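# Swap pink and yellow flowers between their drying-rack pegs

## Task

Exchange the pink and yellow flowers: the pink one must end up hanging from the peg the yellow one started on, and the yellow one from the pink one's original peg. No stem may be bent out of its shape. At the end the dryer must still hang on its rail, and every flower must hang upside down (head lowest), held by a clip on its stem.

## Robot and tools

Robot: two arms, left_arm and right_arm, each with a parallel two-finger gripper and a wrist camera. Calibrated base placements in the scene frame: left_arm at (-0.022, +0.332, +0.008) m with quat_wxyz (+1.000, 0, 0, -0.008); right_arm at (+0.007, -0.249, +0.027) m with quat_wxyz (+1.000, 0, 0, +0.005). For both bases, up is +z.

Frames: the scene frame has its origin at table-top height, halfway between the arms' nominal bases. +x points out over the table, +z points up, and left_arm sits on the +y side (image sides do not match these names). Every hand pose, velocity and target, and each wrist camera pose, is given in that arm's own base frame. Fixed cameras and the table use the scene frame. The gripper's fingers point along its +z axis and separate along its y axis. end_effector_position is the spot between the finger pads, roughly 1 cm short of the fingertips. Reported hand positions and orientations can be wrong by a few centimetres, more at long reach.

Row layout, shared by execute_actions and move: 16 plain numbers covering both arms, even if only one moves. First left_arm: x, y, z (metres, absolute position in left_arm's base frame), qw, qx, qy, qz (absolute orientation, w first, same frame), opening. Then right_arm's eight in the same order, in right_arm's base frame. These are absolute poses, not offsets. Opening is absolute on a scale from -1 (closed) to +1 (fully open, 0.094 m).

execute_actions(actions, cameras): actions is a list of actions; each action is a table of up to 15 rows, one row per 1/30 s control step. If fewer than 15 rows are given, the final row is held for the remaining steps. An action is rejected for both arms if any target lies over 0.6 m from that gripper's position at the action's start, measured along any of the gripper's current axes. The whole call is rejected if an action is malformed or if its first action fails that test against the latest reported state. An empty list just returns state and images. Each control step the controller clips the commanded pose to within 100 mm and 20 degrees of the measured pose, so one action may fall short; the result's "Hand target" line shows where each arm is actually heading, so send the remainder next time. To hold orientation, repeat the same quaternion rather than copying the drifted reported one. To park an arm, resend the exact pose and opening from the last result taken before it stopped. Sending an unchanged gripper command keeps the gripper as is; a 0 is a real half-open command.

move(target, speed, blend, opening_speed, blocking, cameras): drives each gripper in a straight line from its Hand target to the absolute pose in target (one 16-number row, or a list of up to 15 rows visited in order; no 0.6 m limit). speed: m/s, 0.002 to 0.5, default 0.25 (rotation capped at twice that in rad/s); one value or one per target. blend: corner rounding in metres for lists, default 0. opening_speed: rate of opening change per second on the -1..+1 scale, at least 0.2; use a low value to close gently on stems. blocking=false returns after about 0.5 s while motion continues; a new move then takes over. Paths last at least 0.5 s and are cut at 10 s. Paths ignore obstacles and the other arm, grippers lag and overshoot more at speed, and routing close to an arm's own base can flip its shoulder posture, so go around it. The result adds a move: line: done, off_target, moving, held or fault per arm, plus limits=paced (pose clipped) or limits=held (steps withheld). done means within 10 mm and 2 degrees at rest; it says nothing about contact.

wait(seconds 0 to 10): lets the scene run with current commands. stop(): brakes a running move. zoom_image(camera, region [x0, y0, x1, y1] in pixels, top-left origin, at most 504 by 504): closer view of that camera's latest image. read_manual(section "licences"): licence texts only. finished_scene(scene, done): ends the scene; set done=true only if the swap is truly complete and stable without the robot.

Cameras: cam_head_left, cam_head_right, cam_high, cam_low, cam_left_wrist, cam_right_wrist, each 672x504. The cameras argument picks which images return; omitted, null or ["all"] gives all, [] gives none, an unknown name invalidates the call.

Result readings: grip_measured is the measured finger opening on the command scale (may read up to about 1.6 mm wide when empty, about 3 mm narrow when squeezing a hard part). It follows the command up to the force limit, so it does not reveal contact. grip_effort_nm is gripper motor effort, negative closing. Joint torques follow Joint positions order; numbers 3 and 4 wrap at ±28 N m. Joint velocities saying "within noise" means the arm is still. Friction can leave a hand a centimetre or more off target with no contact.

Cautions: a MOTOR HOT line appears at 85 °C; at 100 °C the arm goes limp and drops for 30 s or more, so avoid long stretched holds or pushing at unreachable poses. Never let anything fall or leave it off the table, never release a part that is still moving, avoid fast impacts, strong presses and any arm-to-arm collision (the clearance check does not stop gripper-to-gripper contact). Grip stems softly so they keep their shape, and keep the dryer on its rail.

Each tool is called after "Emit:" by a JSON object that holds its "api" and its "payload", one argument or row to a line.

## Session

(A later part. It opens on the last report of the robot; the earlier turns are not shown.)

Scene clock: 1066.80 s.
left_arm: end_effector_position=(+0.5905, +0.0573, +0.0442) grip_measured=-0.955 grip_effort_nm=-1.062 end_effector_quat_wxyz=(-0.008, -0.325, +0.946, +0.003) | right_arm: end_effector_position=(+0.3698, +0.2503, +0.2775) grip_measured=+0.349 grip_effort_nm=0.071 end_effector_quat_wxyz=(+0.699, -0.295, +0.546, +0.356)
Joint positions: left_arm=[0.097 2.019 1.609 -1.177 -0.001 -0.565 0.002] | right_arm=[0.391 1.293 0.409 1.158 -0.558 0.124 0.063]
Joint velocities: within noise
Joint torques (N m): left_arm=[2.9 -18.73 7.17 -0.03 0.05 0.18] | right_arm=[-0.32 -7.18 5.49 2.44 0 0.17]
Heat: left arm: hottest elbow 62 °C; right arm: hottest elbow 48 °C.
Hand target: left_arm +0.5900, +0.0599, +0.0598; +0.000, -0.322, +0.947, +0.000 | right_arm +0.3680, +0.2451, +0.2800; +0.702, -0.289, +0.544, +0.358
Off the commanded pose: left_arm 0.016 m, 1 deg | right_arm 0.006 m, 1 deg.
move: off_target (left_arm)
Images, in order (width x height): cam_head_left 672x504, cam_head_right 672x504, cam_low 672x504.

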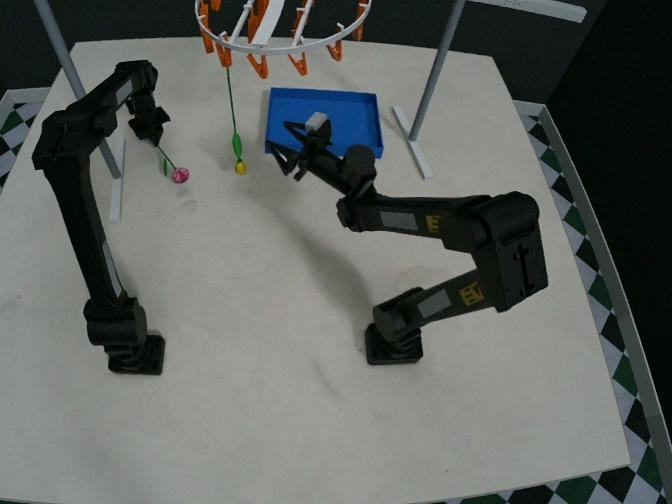

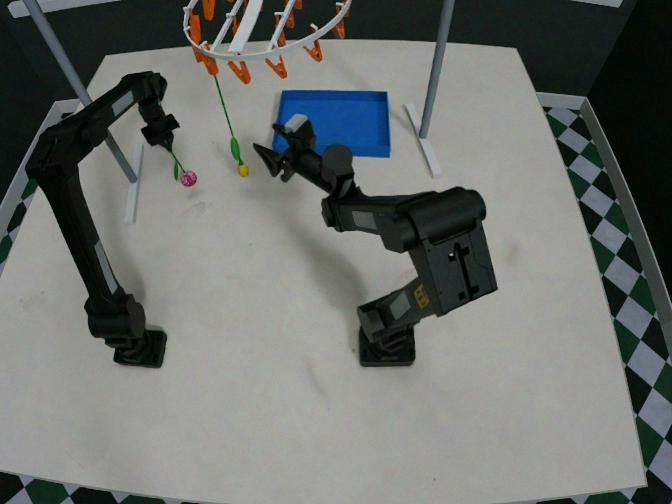

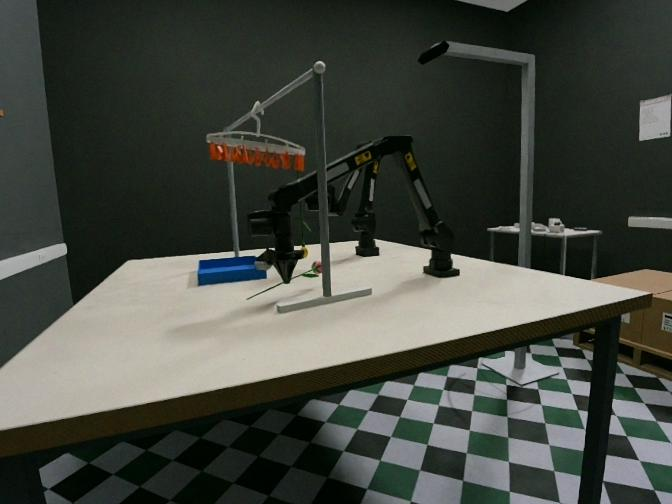

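Emit:
{"api": "move", "payload": {
  "target": [
    [0.520, 0.030, 0.160, 0.0, 0.0, 1.0, 0.0, -1.0, 0.3680, 0.2450, 0.280, 0.7022, -0.2891, 0.5436, 0.3577, 0.35],
    [0.430, 0.000, 0.290, 0.4226, 0.0, 0.9063, 0.0, -1.0, 0.3680, 0.2450, 0.280, 0.7022, -0.2891, 0.5436, 0.3577, 0.35],
    [0.380, -0.020, 0.310, 0.7071, 0.0, 0.7071, 0.0, -1.0, 0.3680, 0.2450, 0.280, 0.7022, -0.2891, 0.5436, 0.3577, 0.35]
  ],
  "speed": 0.2,
  "blend": [0.04, 0.04, 0],
  "cameras": ["cam_low", "cam_head_left", "cam_right_wrist"]
}}

Emit:
{"api": "zoom_image", "payload": {
  "camera": "cam_low",
  "region": [250, 100, 400, 300]
}}

Scene clock: 1078.00 s.
left_arm: end_effector_position=(+0.3807, -0.0159, +0.3010) grip_measured=-0.955 grip_effort_nm=-1.062 end_effector_quat_wxyz=(+0.696, -0.004, +0.718, +0.003) | right_arm: end_effector_position=(+0.3698, +0.2503, +0.2775) grip_measured=+0.349 grip_effort_nm=0.076 end_effector_quat_wxyz=(+0.699, -0.295, +0.546, +0.356)
Joint positions: left_arm=[-0.081 0.682 0.382 0.269 -0.09 -0.004 0.002] | right_arm=[0.391 1.293 0.409 1.158 -0.558 0.124 0.063]
Joint velocities: within noise
Joint torques (N m): left_arm=[1.61 -1.61 8.88 3.17 -0.09 0.1] | right_arm=[-0.38 -6.95 5.49 2.44 0 0.19]
Heat: left arm: hottest elbow 61 °C; right arm: hottest elbow 47 °C.
Hand target: left_arm +0.3799, -0.0199, +0.3099; +0.707, +0.000, +0.707, +0.000 | right_arm +0.3680, +0.2451, +0.2800; +0.702, -0.289, +0.544, +0.358
Off the commanded pose: left_arm 0.010 m, 2 deg | right_arm 0.006 m, 1 deg.
move: done
camera_calibration:
cam_right_wrist: T_world_to_cam=[[0.821, -0.569939, 0.0335815, -0.171328], [-0.0841253, -0.178941, -0.980257, 0.389153], [0.564696, 0.801966, -0.194857, -0.268569], [0, 0, 0, 1]] pos_world=[0.325058, 0.187372, 0.33489]
Images, in order (width x height): cam_head_left 672x504, cam_low 672x504, cam_right_wrist 672x504.

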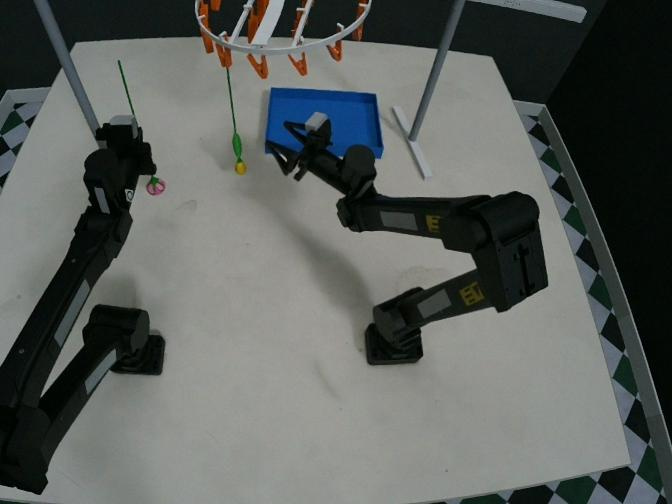

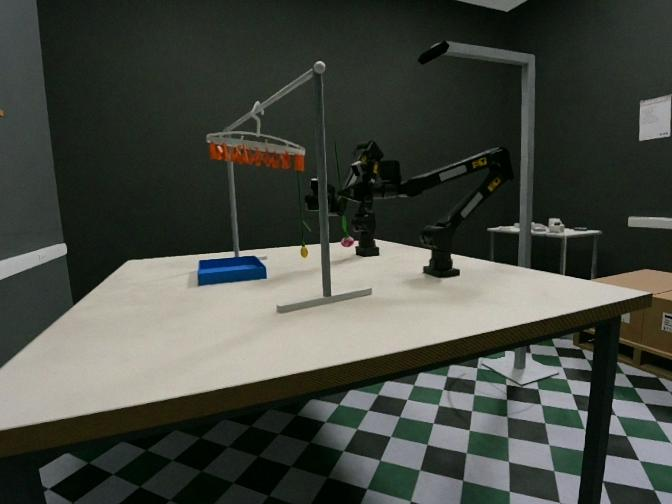

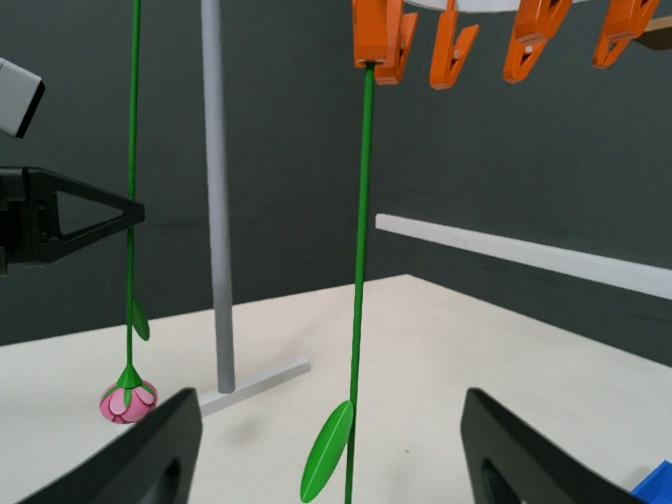

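Scaled by 2.520 from the camera's 672x504 image, which has a finer 960x720 frame.

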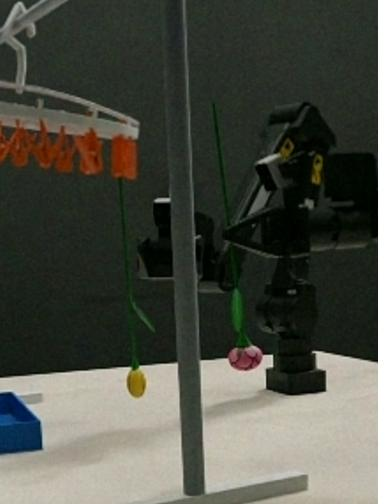

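Emit:
{"api": "move", "payload": {
  "target": [
    [0.380, -0.020, 0.310, 0.7071, 0.0, 0.7071, 0.0, -1.0, 0.300, 0.150, 0.310, 0.7200, -0.2398, 0.5789, 0.2982, 0.0],
    [0.380, -0.020, 0.310, 0.7071, 0.0, 0.7071, 0.0, -1.0, 0.290, 0.060, 0.440, 0.7323, -0.2143, 0.5888, 0.2665, 0.0]
  ],
  "speed": 0.2,
  "blend": [0.04, 0],
  "opening_speed": 0.5,
  "cameras": ["cam_right_wrist", "cam_head_right", "cam_high"]
}}

Scene clock: 1087.27 s.
left_arm: end_effector_position=(+0.3807, -0.0160, +0.3011) grip_measured=-0.955 grip_effort_nm=-1.067 end_effector_quat_wxyz=(+0.696, -0.004, +0.718, +0.003) | right_arm: end_effector_position=(+0.2898, +0.0624, +0.4095) grip_measured=+0.001 grip_effort_nm=-0.076 end_effector_quat_wxyz=(+0.722, -0.211, +0.601, +0.272)
Joint positions: left_arm=[-0.081 0.682 0.382 0.27 -0.09 -0.004 0.002] | right_arm=[-0.277 0.47 0.444 0.358 -0.949 0.297 0.047]
Joint velocities: within noise
Joint torques (N m): left_arm=[1.67 -1.61 8.9 3.15 -0.06 0.1] | right_arm=[-0.21 3.43 13.26 1.29 0.1 0.18]
Heat: left arm: hottest elbow 62 °C; right arm: hottest elbow 47 °C.
Hand target: left_arm +0.3799, -0.0200, +0.3100; +0.707, +0.000, +0.707, +0.000 | right_arm +0.2885, +0.0602, +0.4390; +0.732, -0.214, +0.589, +0.267
Off the commanded pose: left_arm 0.010 m, 2 deg | right_arm 0.031 m, 2 deg.
move: off_target (right_arm)
camera_calibration:
cam_right_wrist: T_world_to_cam=[[0.649172, -0.76052, -0.0136067, -0.136194], [-0.187378, -0.142556, -0.971888, 0.502363], [0.737201, 0.633472, -0.235048, -0.0699788], [0, 0, 0, 1]] pos_world=[0.234134, 0.0123663, 0.469939]
Images, in order (width x height): cam_head_right 672x504, cam_high 672x504, cam_right_wrist 672x504.

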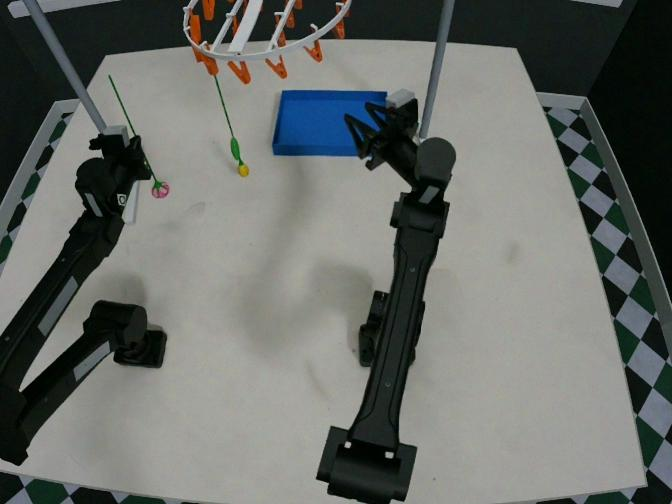

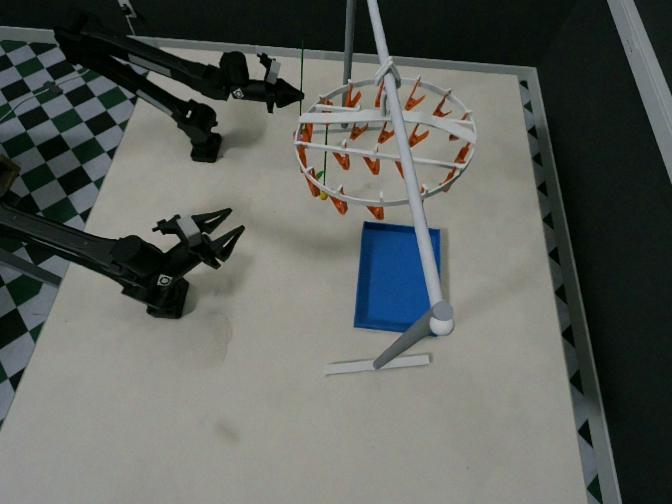

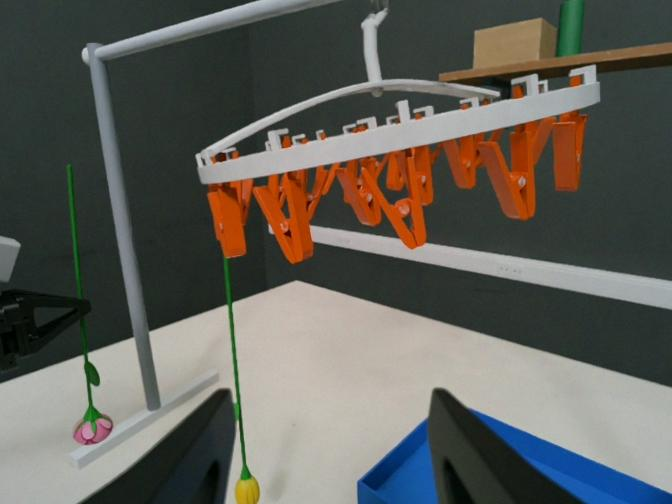

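Emit:
{"api": "zoom_image", "payload": {
  "camera": "cam_right_wrist",
  "region": [185, 60, 435, 270]
}}

Emit:
{"api": "zoom_image", "payload": {
  "camera": "cam_right_wrist",
  "region": [380, 50, 620, 260]
}}

Emit:
{"api": "zoom_image", "payload": {
  "camera": "cam_head_right",
  "region": [170, 0, 370, 110]
}}

Emit:
{"api": "zoom_image", "payload": {
  "camera": "cam_high",
  "region": [280, 60, 490, 230]
}}

Scaled by 2.016 from the camera's 672x504 image, which has a finer 960x720 frame.

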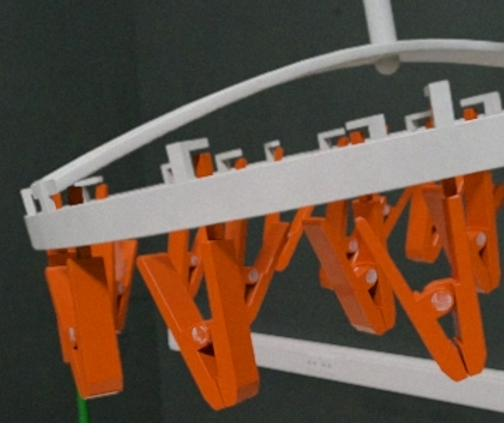

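Scaled by 2.100 from the camera's 672x504 image, which has a finer 960x720 frame.

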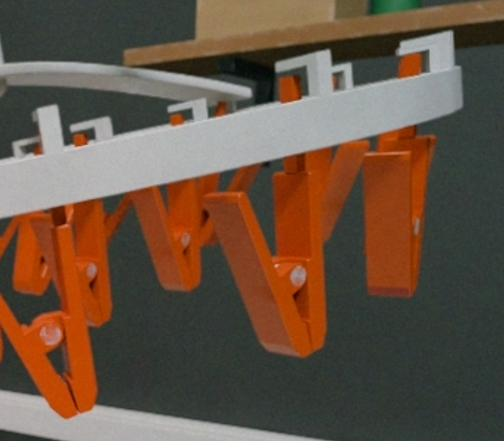

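Scaled by 2.520 from the camera's 672x504 image, which has a finer 960x720 frame.

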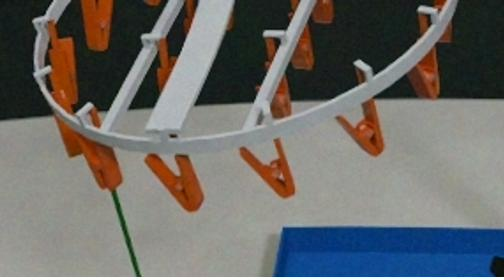

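Scaled by 2.400 from the camera's 672x504 image, which has a finer 960x720 frame.

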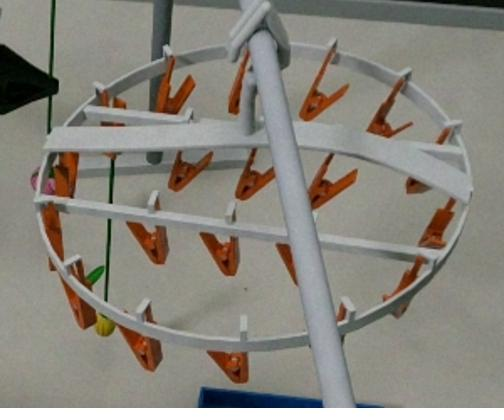

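Emit:
{"api": "move", "payload": {
  "target": [
    [0.380, -0.020, 0.310, 0.7071, 0.0, 0.7071, 0.0, -1.0, 0.355, 0.067, 0.462, 0.7323, -0.2143, 0.5888, 0.2665, 0.0]
  ],
  "speed": 0.1,
  "cameras": ["cam_right_wrist", "cam_head_right"]
}}

Emit:
{"api": "zoom_image", "payload": {
  "camera": "cam_right_wrist",
  "region": [270, 200, 430, 360]
}}

Scene clock: 1126.00 s.
left_arm: end_effector_position=(+0.3807, -0.0160, +0.3011) grip_measured=-0.955 grip_effort_nm=-1.067 end_effector_quat_wxyz=(+0.696, -0.004, +0.718, +0.003) | right_arm: end_effector_position=(+0.3523, +0.0634, +0.4260) grip_measured=+0.001 grip_effort_nm=-0.076 end_effector_quat_wxyz=(+0.712, -0.193, +0.614, +0.280)
Joint positions: left_arm=[-0.081 0.682 0.382 0.27 -0.09 -0.004 0.002] | right_arm=[-0.19 0.694 0.569 0.389 -0.852 0.271 0.047]
Joint velocities: within noise
Joint torques (N m): left_arm=[1.67 -1.61 8.88 3.15 -0.07 0.1] | right_arm=[1.44 0.67 13.55 2.26 0.21 -0.13]
Heat: left arm: hottest elbow 64 °C; right arm: hottest elbow 54 °C.
Hand target: left_arm +0.3799, -0.0199, +0.3100; +0.707, +0.000, +0.707, +0.000 | right_arm +0.3524, +0.0666, +0.4608; +0.733, -0.214, +0.589, +0.267
Off the commanded pose: left_arm 0.010 m, 2 deg | right_arm 0.036 m, 5 deg.
move: off_target (right_arm)
camera_calibration:
cam_right_wrist: T_world_to_cam=[[0.639581, -0.766427, -0.0593786, -0.152535], [-0.230747, -0.117728, -0.965865, 0.541399], [0.733275, 0.63145, -0.252147, -0.104065], [0, 0, 0, 1]] pos_world=[0.298792, 0.0125426, 0.487621]
Images, in order (width x height): cam_head_right 672x504, cam_right_wrist 672x504.

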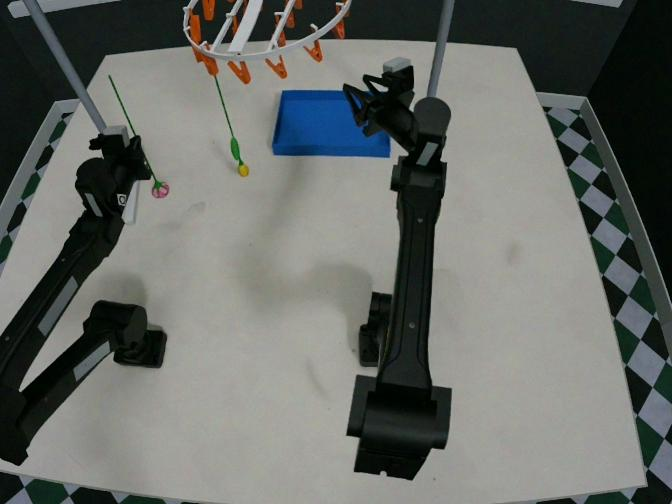

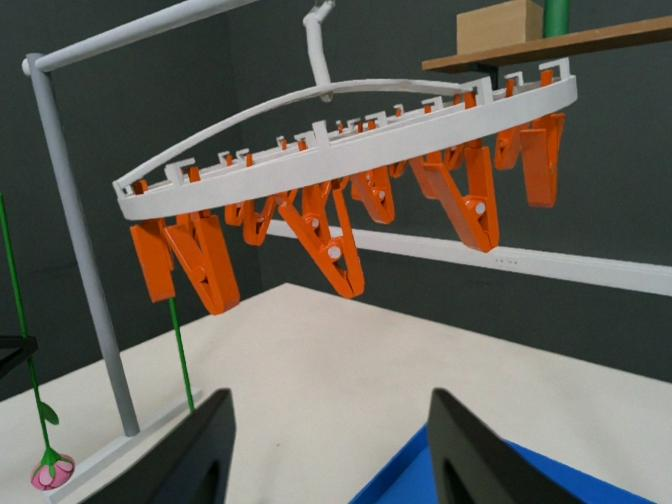

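Scaled by 3.150 from the camera's 672x504 image, which has a finer 960x720 frame.

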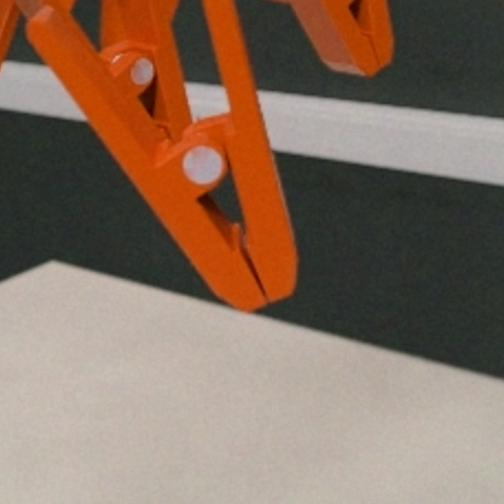

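Emit:
{"api": "move", "payload": {
  "target": [
    [0.380, -0.020, 0.310, 0.7071, 0.0, 0.7071, 0.0, -1.0, 0.4035, 0.112, 0.478, 0.7463, -0.2452, 0.5776, 0.2281, 0.0]
  ],
  "speed": 0.08,
  "cameras": ["cam_right_wrist", "cam_head_right"]
}}

Emit:
{"api": "zoom_image", "payload": {
  "camera": "cam_right_wrist",
  "region": [250, 200, 450, 400]
}}

Scene clock: 1143.33 s.
left_arm: end_effector_position=(+0.3807, -0.0160, +0.3011) grip_measured=-0.955 grip_effort_nm=-1.067 end_effector_quat_wxyz=(+0.696, -0.004, +0.718, +0.003) | right_arm: end_effector_position=(+0.3990, +0.1076, +0.4464) grip_measured=+0.001 grip_effort_nm=-0.076 end_effector_quat_wxyz=(+0.732, -0.233, +0.596, +0.236)
Joint positions: left_arm=[-0.081 0.682 0.382 0.27 -0.09 -0.004 0.002] | right_arm=[0.004 0.836 0.681 0.388 -0.666 0.085 0.047]
Joint velocities: within noise
Joint torques (N m): left_arm=[1.67 -1.61 8.9 3.15 -0.06 0.11] | right_arm=[1.49 -1.85 13.6 1.44 0.18 -0.11]
Heat: left arm: hottest elbow 64 °C; right arm: hottest elbow 55 °C.
Hand target: left_arm +0.3799, -0.0199, +0.3100; +0.707, +0.000, +0.707, +0.000 | right_arm +0.4015, +0.1114, +0.4772; +0.746, -0.245, +0.577, +0.228
Off the commanded pose: left_arm 0.010 m, 2 deg | right_arm 0.032 m, 3 deg.
move: off_target (right_arm)
camera_calibration:
cam_right_wrist: T_world_to_cam=[[0.624984, -0.77757, 0.0691284, -0.197701], [-0.147585, -0.204651, -0.967645, 0.55402], [0.766559, 0.594561, -0.242661, -0.174618], [0, 0, 0, 1]] pos_world=[0.33918, 0.0634747, 0.507388]
Images, in order (width x height): cam_head_right 672x504, cam_right_wrist 672x504.

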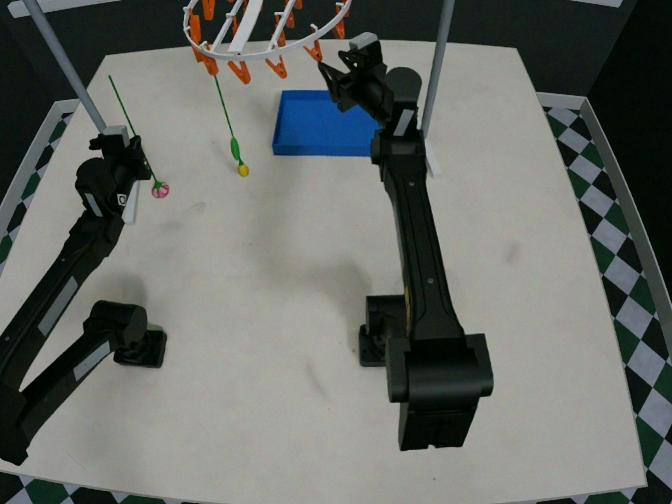

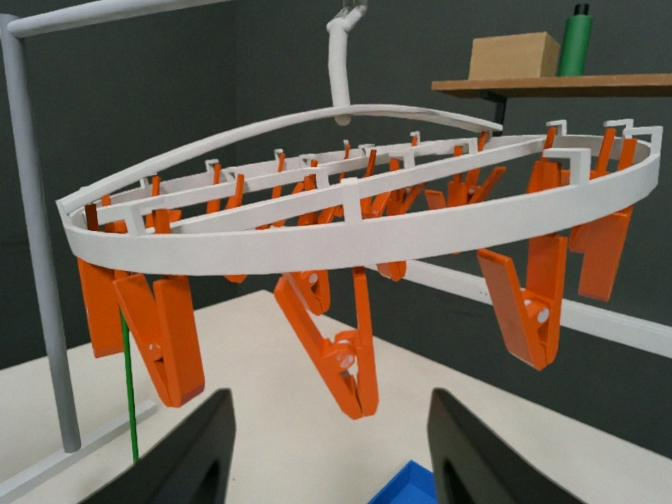

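Scaled by 2.520 from the camera's 672x504 image, which has a finer 960x720 frame.

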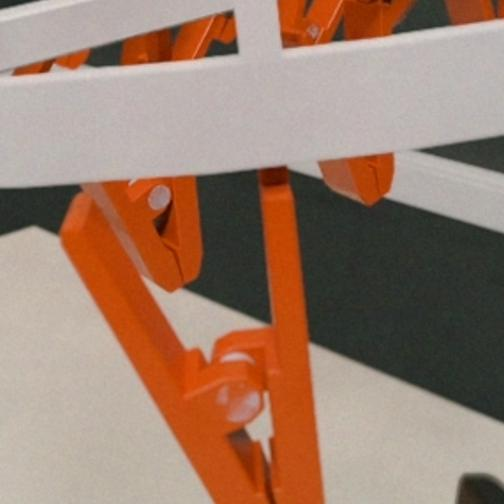

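Emit:
{"api": "move", "payload": {
  "target": [
    [0.380, -0.020, 0.310, 0.7071, 0.0, 0.7071, 0.0, -1.0, 0.4470, 0.1465, 0.477, 0.7463, -0.2452, 0.5776, 0.2281, 0.0]
  ],
  "speed": 0.05,
  "cameras": ["cam_right_wrist", "cam_head_right"]
}}

Emit:
{"api": "zoom_image", "payload": {
  "camera": "cam_right_wrist",
  "region": [220, 250, 450, 504]
}}

Emit:
{"api": "zoom_image", "payload": {
  "camera": "cam_head_right",
  "region": [270, 15, 370, 90]
}}

Scene clock: 1157.43 s.
left_arm: end_effector_position=(+0.3807, -0.0160, +0.3011) grip_measured=-0.955 grip_effort_nm=-1.067 end_effector_quat_wxyz=(+0.696, -0.004, +0.718, +0.003) | right_arm: end_effector_position=(+0.4417, +0.1410, +0.4398) grip_measured=+0.001 grip_effort_nm=-0.071 end_effector_quat_wxyz=(+0.723, -0.232, +0.606, +0.237)
Joint positions: left_arm=[-0.081 0.682 0.382 0.27 -0.09 -0.004 0.002] | right_arm=[0.111 0.977 0.757 0.407 -0.564 0.051 0.047]
Joint velocities: within noise
Joint torques (N m): left_arm=[1.67 -1.61 8.88 3.14 -0.07 0.1] | right_arm=[1.38 -4.13 13.48 2.63 0.15 -0.13]
Heat: left arm: hottest elbow 64 °C; right arm: hottest elbow 56 °C.
Hand target: left_arm +0.3799, -0.0199, +0.3100; +0.707, +0.000, +0.707, +0.000 | right_arm +0.4444, +0.1457, +0.4759; +0.745, -0.244, +0.577, +0.228
Off the commanded pose: left_arm 0.010 m, 2 deg | right_arm 0.038 m, 5 deg.
move: off_target (right_arm)
camera_calibration:
cam_right_wrist: T_world_to_cam=[[0.626846, -0.776931, 0.0586692, -0.194213], [-0.172371, -0.211718, -0.96201, 0.570267], [0.759837, 0.592919, -0.266635, -0.215052], [0, 0, 0, 1]] pos_world=[0.383444, 0.0973542, 0.502657]
Images, in order (width x height): cam_head_right 672x504, cam_right_wrist 672x504.

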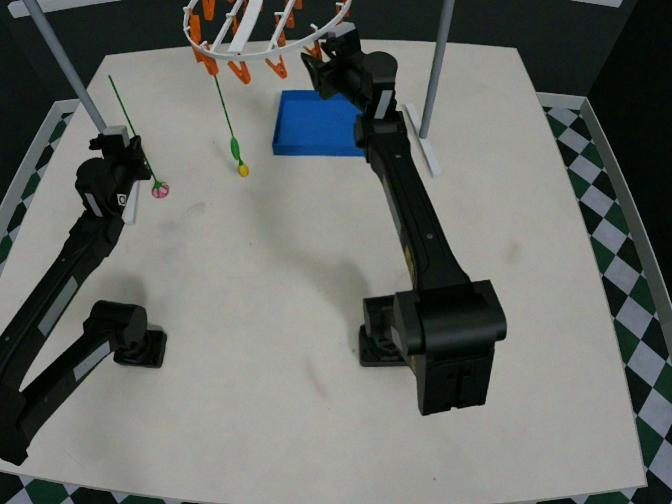

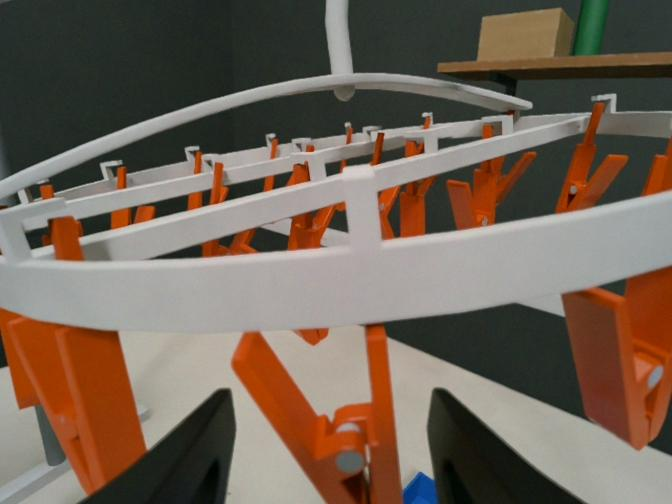

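Scaled by 1.984 from the camera's 672x504 image, which has a finer 960x720 frame.

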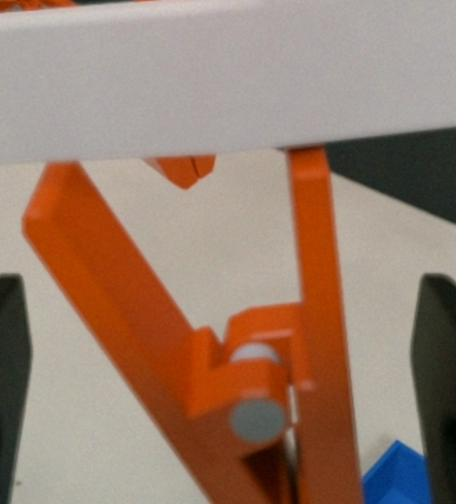

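Scaled by 5.040 from the camera's 672x504 image, which has a finer 960x720 frame.

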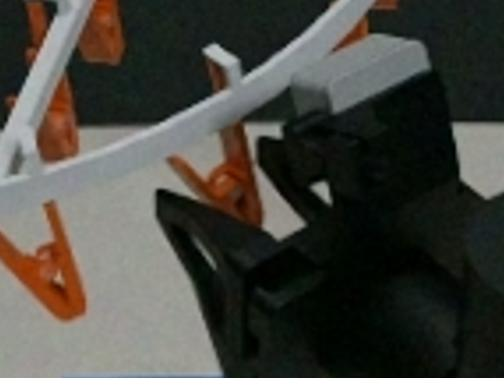

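Emit:
{"api": "move", "payload": {
  "target": [
    [0.380, -0.020, 0.310, 0.7071, 0.0, 0.7071, 0.0, -1.0, 0.4470, 0.1465, 0.477, 0.7463, -0.2452, 0.5776, 0.2281, -0.72]
  ],
  "speed": 0.05,
  "opening_speed": 0.4,
  "cameras": ["cam_right_wrist", "cam_head_right", "cam_high"]
}}

Emit:
{"api": "zoom_image", "payload": {
  "camera": "cam_right_wrist",
  "region": [220, 250, 450, 504]
}}

Emit:
{"api": "zoom_image", "payload": {
  "camera": "cam_head_right",
  "region": [270, 15, 370, 90]
}}

Scene clock: 1165.13 s.
left_arm: end_effector_position=(+0.3807, -0.0160, +0.3011) grip_measured=-0.955 grip_effort_nm=-1.062 end_effector_quat_wxyz=(+0.696, -0.004, +0.718, +0.003) | right_arm: end_effector_position=(+0.4417, +0.1409, +0.4405) grip_measured=-0.571 grip_effort_nm=-1.004 end_effector_quat_wxyz=(+0.724, -0.233, +0.605, +0.236)
Joint positions: left_arm=[-0.081 0.682 0.382 0.27 -0.09 -0.004 0.002] | right_arm=[0.111 0.977 0.758 0.408 -0.564 0.05 0.02]
Joint velocities: within noise
Joint torques (N m): left_arm=[1.73 -1.61 8.88 3.15 -0.06 0.1] | right_arm=[1.44 -4.13 13.56 2.48 0.12 -0.11]
Heat: left arm: hottest elbow 65 °C; right arm: hottest elbow 60 °C.
Hand target: left_arm +0.3799, -0.0199, +0.3100; +0.707, +0.000, +0.707, +0.000 | right_arm +0.4445, +0.1457, +0.4760; +0.745, -0.245, +0.577, +0.228
Off the commanded pose: left_arm 0.010 m, 2 deg | right_arm 0.037 m, 4 deg.
move: off_target (right_arm)
camera_calibration:
cam_right_wrist: T_world_to_cam=[[0.626197, -0.777264, 0.0611372, -0.195065], [-0.169771, -0.212467, -0.962307, 0.570024], [0.760957, 0.592215, -0.265003, -0.215968], [0, 0, 0, 1]] pos_world=[0.383265, 0.0973931, 0.503232]
Images, in order (width x height): cam_head_right 672x504, cam_high 672x504, cam_right_wrist 672x504.

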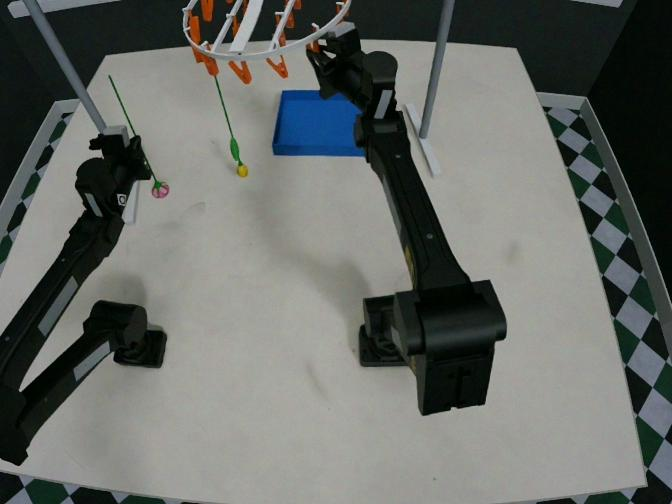

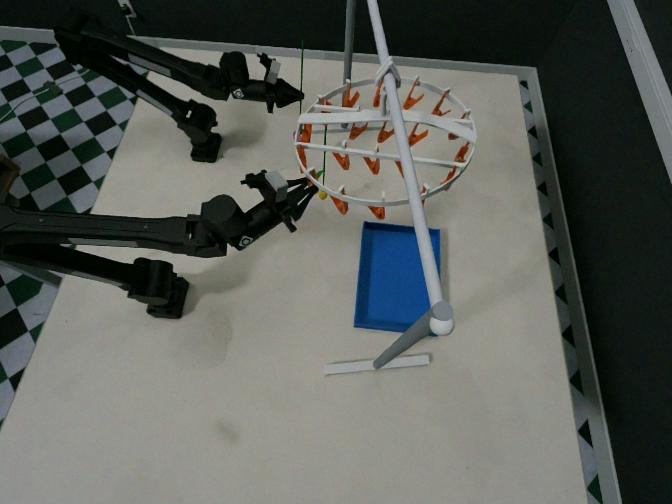

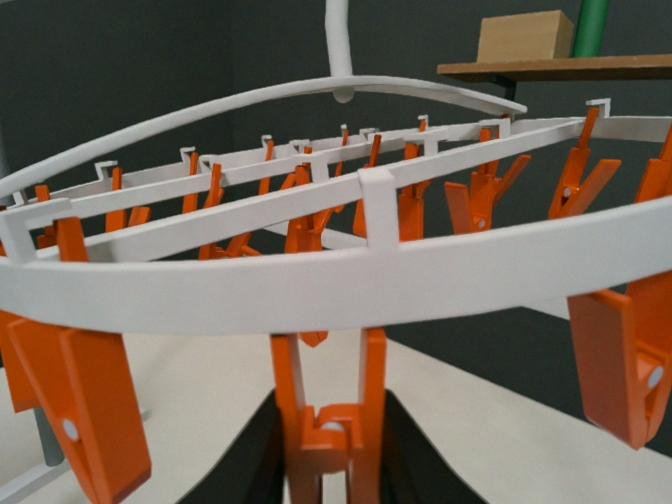

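Scaled by 1.984 from the camera's 672x504 image, which has a finer 960x720 frame.

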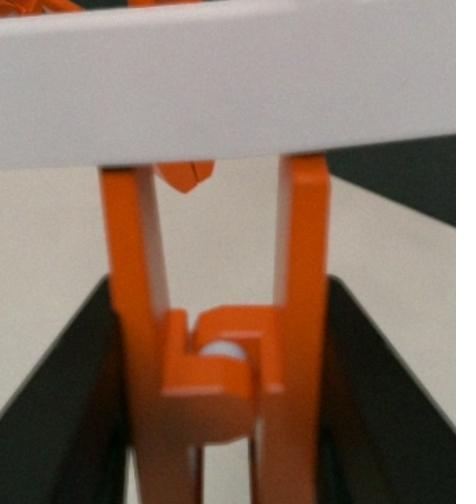

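Scaled by 5.040 from the camera's 672x504 image, which has a finer 960x720 frame.

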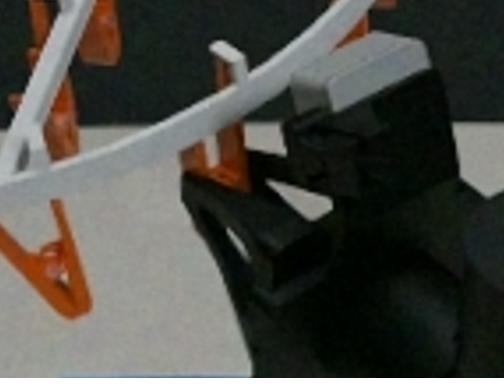

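Emit:
{"api": "move", "payload": {
  "target": [
    [0.320, -0.080, 0.260, 0.7064, 0.1765, 0.6587, -0.1893, -1.0, 0.4470, 0.1465, 0.462, 0.7463, -0.2452, 0.5776, 0.2281, -0.72],
    [0.285, -0.220, 0.245, 0.7064, 0.1765, 0.6587, -0.1893, -1.0, 0.4460, 0.1455, 0.452, 0.7463, -0.2452, 0.5776, 0.2281, -0.72],
    [0.350, -0.340, 0.240, 0.7064, 0.1765, 0.6587, -0.1893, -1.0, 0.4460, 0.1455, 0.450, 0.7463, -0.2452, 0.5776, 0.2281, -0.72]
  ],
  "speed": 0.15,
  "blend": [0.04, 0.04, 0]
}}

Scene clock: 1179.67 s.
left_arm: end_effector_position=(+0.3425, -0.3242, +0.2172) grip_measured=-0.955 grip_effort_nm=-1.067 end_effector_quat_wxyz=(+0.689, +0.183, +0.678, -0.178) | right_arm: end_effector_position=(+0.4444, +0.1412, +0.4482) grip_measured=-0.574 grip_effort_nm=-1.033 end_effector_quat_wxyz=(+0.741, -0.237, +0.584, +0.231)
Joint positions: left_arm=[-0.89 1.33 0.424 0.921 -0.373 0.017 0.002] | right_arm=[0.111 0.997 0.758 0.485 -0.563 0.05 0.02]
Joint velocities: within noise
Joint torques (N m): left_arm=[1.85 -5.42 9.52 3.12 -0.06 0.16] | right_arm=[1.26 -4.19 9.37 2.54 0.07 -0.12]
Heat: left arm: hottest elbow 64 °C; right arm: hottest elbow 63 °C.
Hand target: left_arm +0.3488, -0.3389, +0.2401; +0.706, +0.176, +0.659, -0.190 | right_arm +0.4460, +0.1454, +0.4499; +0.745, -0.245, +0.577, +0.228
Off the commanded pose: left_arm 0.029 m, 3 deg | right_arm 0.005 m, 1 deg.
move: off_target (left_arm)
camera_calibration:
cam_left_wrist: T_world_to_cam=[[-0.489612, -0.871586, -0.0248678, -0.109583], [-0.344709, 0.219679, -0.912643, 0.426167], [0.80091, -0.438268, -0.408, -0.237305], [0, 0, 0, 1]] pos_world=[0.28331, -0.293134, 0.289393]
cam_right_wrist: T_world_to_cam=[[0.621631, -0.777978, 0.0912433, -0.208379], [-0.115583, -0.206311, -0.971636, 0.557204], [0.774735, 0.593453, -0.21817, -0.243367], [0, 0, 0, 1]] pos_world=[0.382483, 0.0972697, 0.507317]

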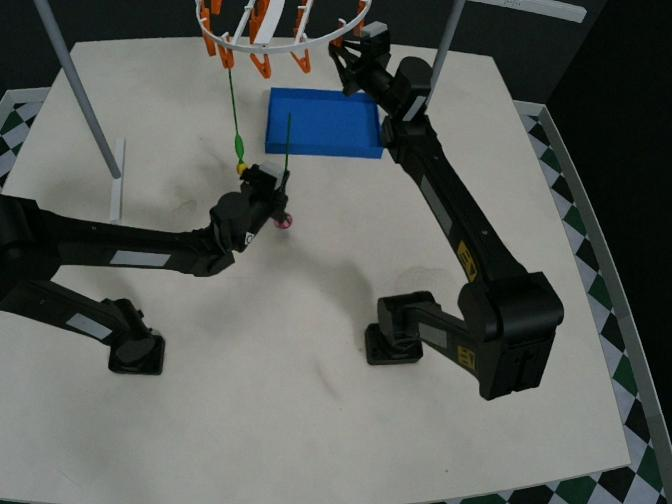

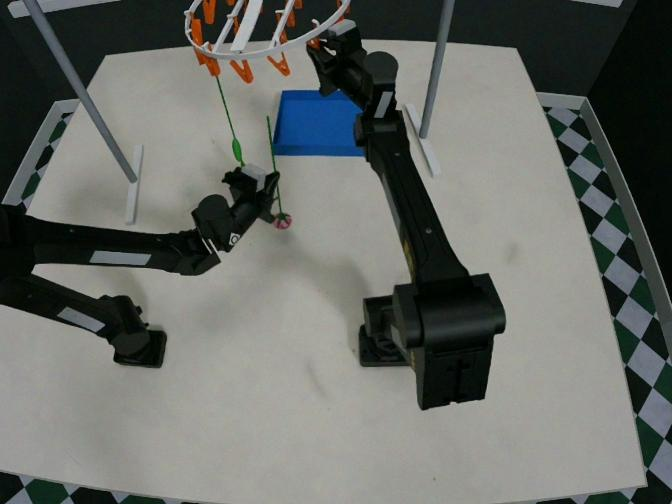

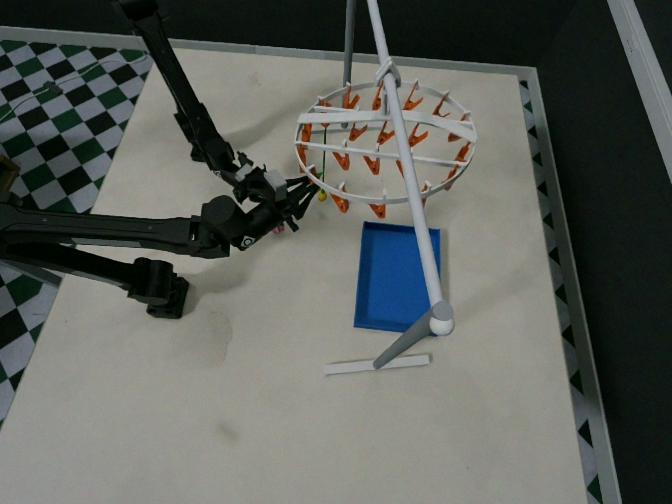

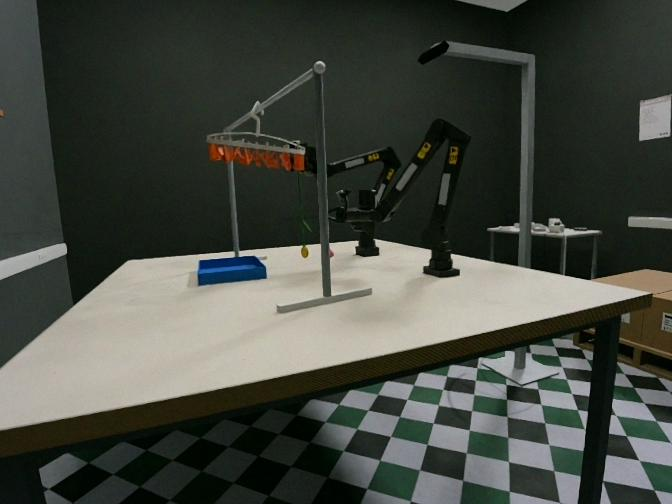

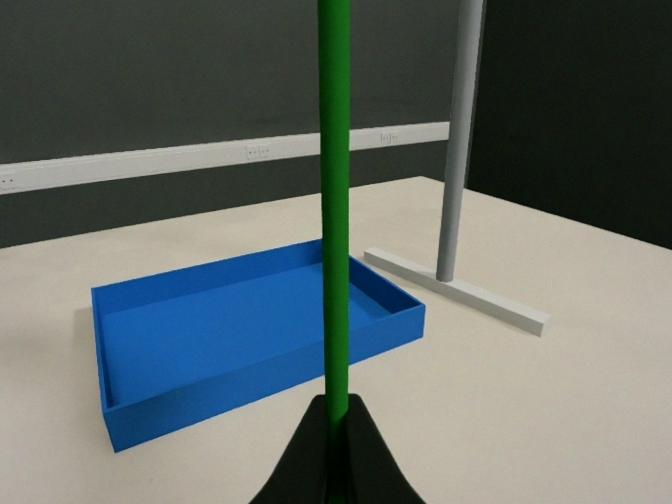

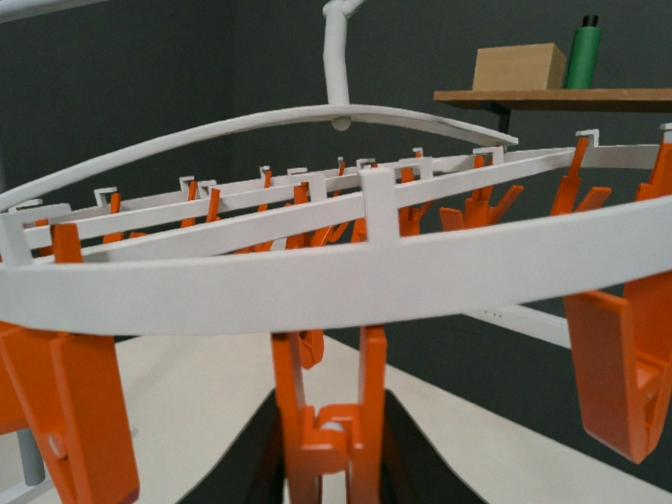

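Emit:
{"api": "zoom_image", "payload": {
  "camera": "cam_head_left",
  "region": [245, 95, 345, 235]
}}

Emit:
{"api": "zoom_image", "payload": {
  "camera": "cam_head_right",
  "region": [225, 95, 325, 235]
}}

Emit:
{"api": "zoom_image", "payload": {
  "camera": "cam_low",
  "region": [280, 120, 400, 280]
}}

Scaled by 3.600 from the camera's 672x504 image, which has a finer 960x720 frame.

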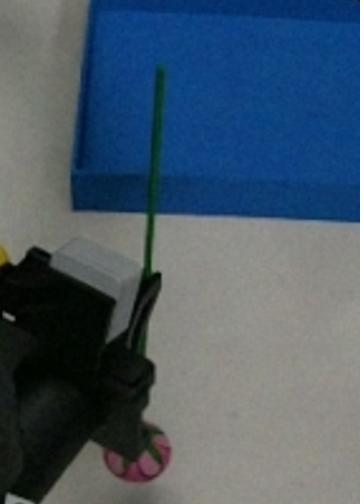

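Scaled by 3.600 from the camera's 672x504 image, which has a finer 960x720 frame.

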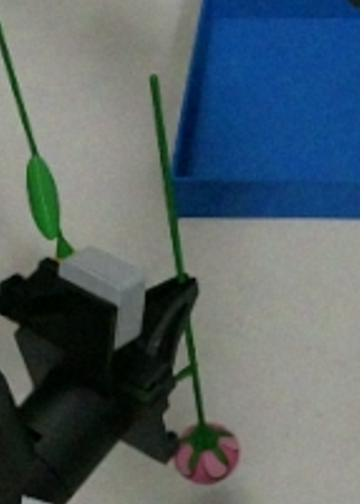

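Scaled by 3.150 from the camera's 672x504 image, which has a finer 960x720 frame.

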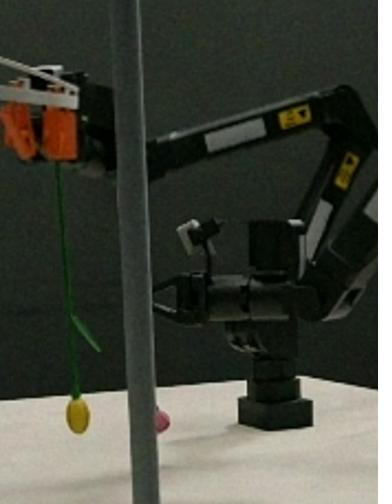

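Emit:
{"api": "zoom_image", "payload": {
  "camera": "cam_head_left",
  "region": [315, 20, 365, 70]
}}

Emit:
{"api": "zoom_image", "payload": {
  "camera": "cam_head_right",
  "region": [290, 20, 340, 70]
}}

Emit:
{"api": "zoom_image", "payload": {
  "camera": "cam_high",
  "region": [285, 150, 335, 200]
}}

Emit:
{"api": "zoom_image", "payload": {
  "camera": "cam_low",
  "region": [275, 125, 325, 175]
}}

Scaled by 10.080 from the camera's 672x504 image, which has a finer 960x720 frame.

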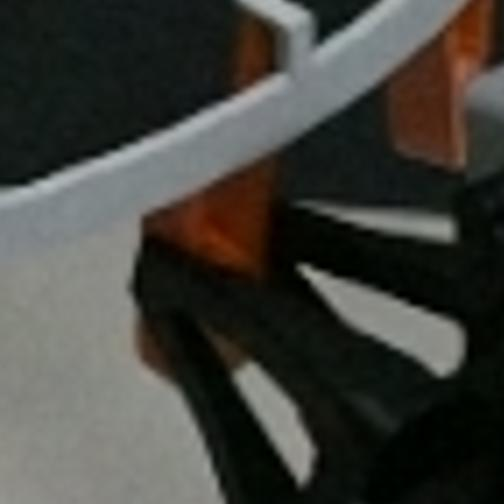

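Scaled by 10.080 from the camera's 672x504 image, which has a finer 960x720 frame.

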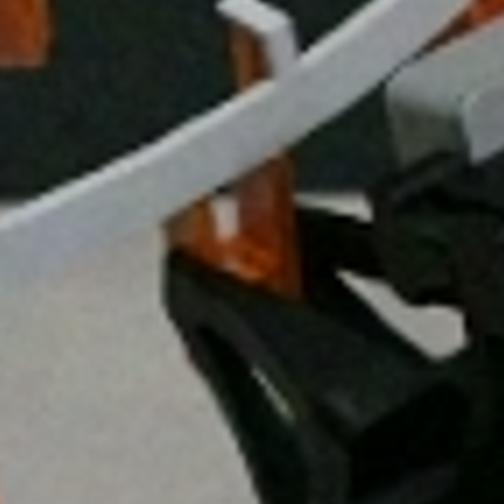

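Scaled by 10.080 from the camera's 672x504 image, which has a finer 960x720 frame.

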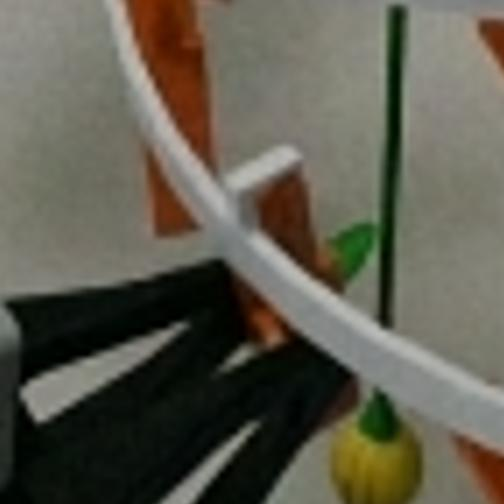

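Scaled by 10.080 from the camera's 672x504 image, which has a finer 960x720 frame.

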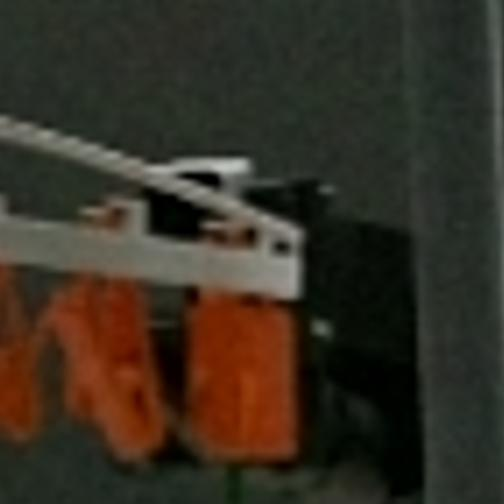

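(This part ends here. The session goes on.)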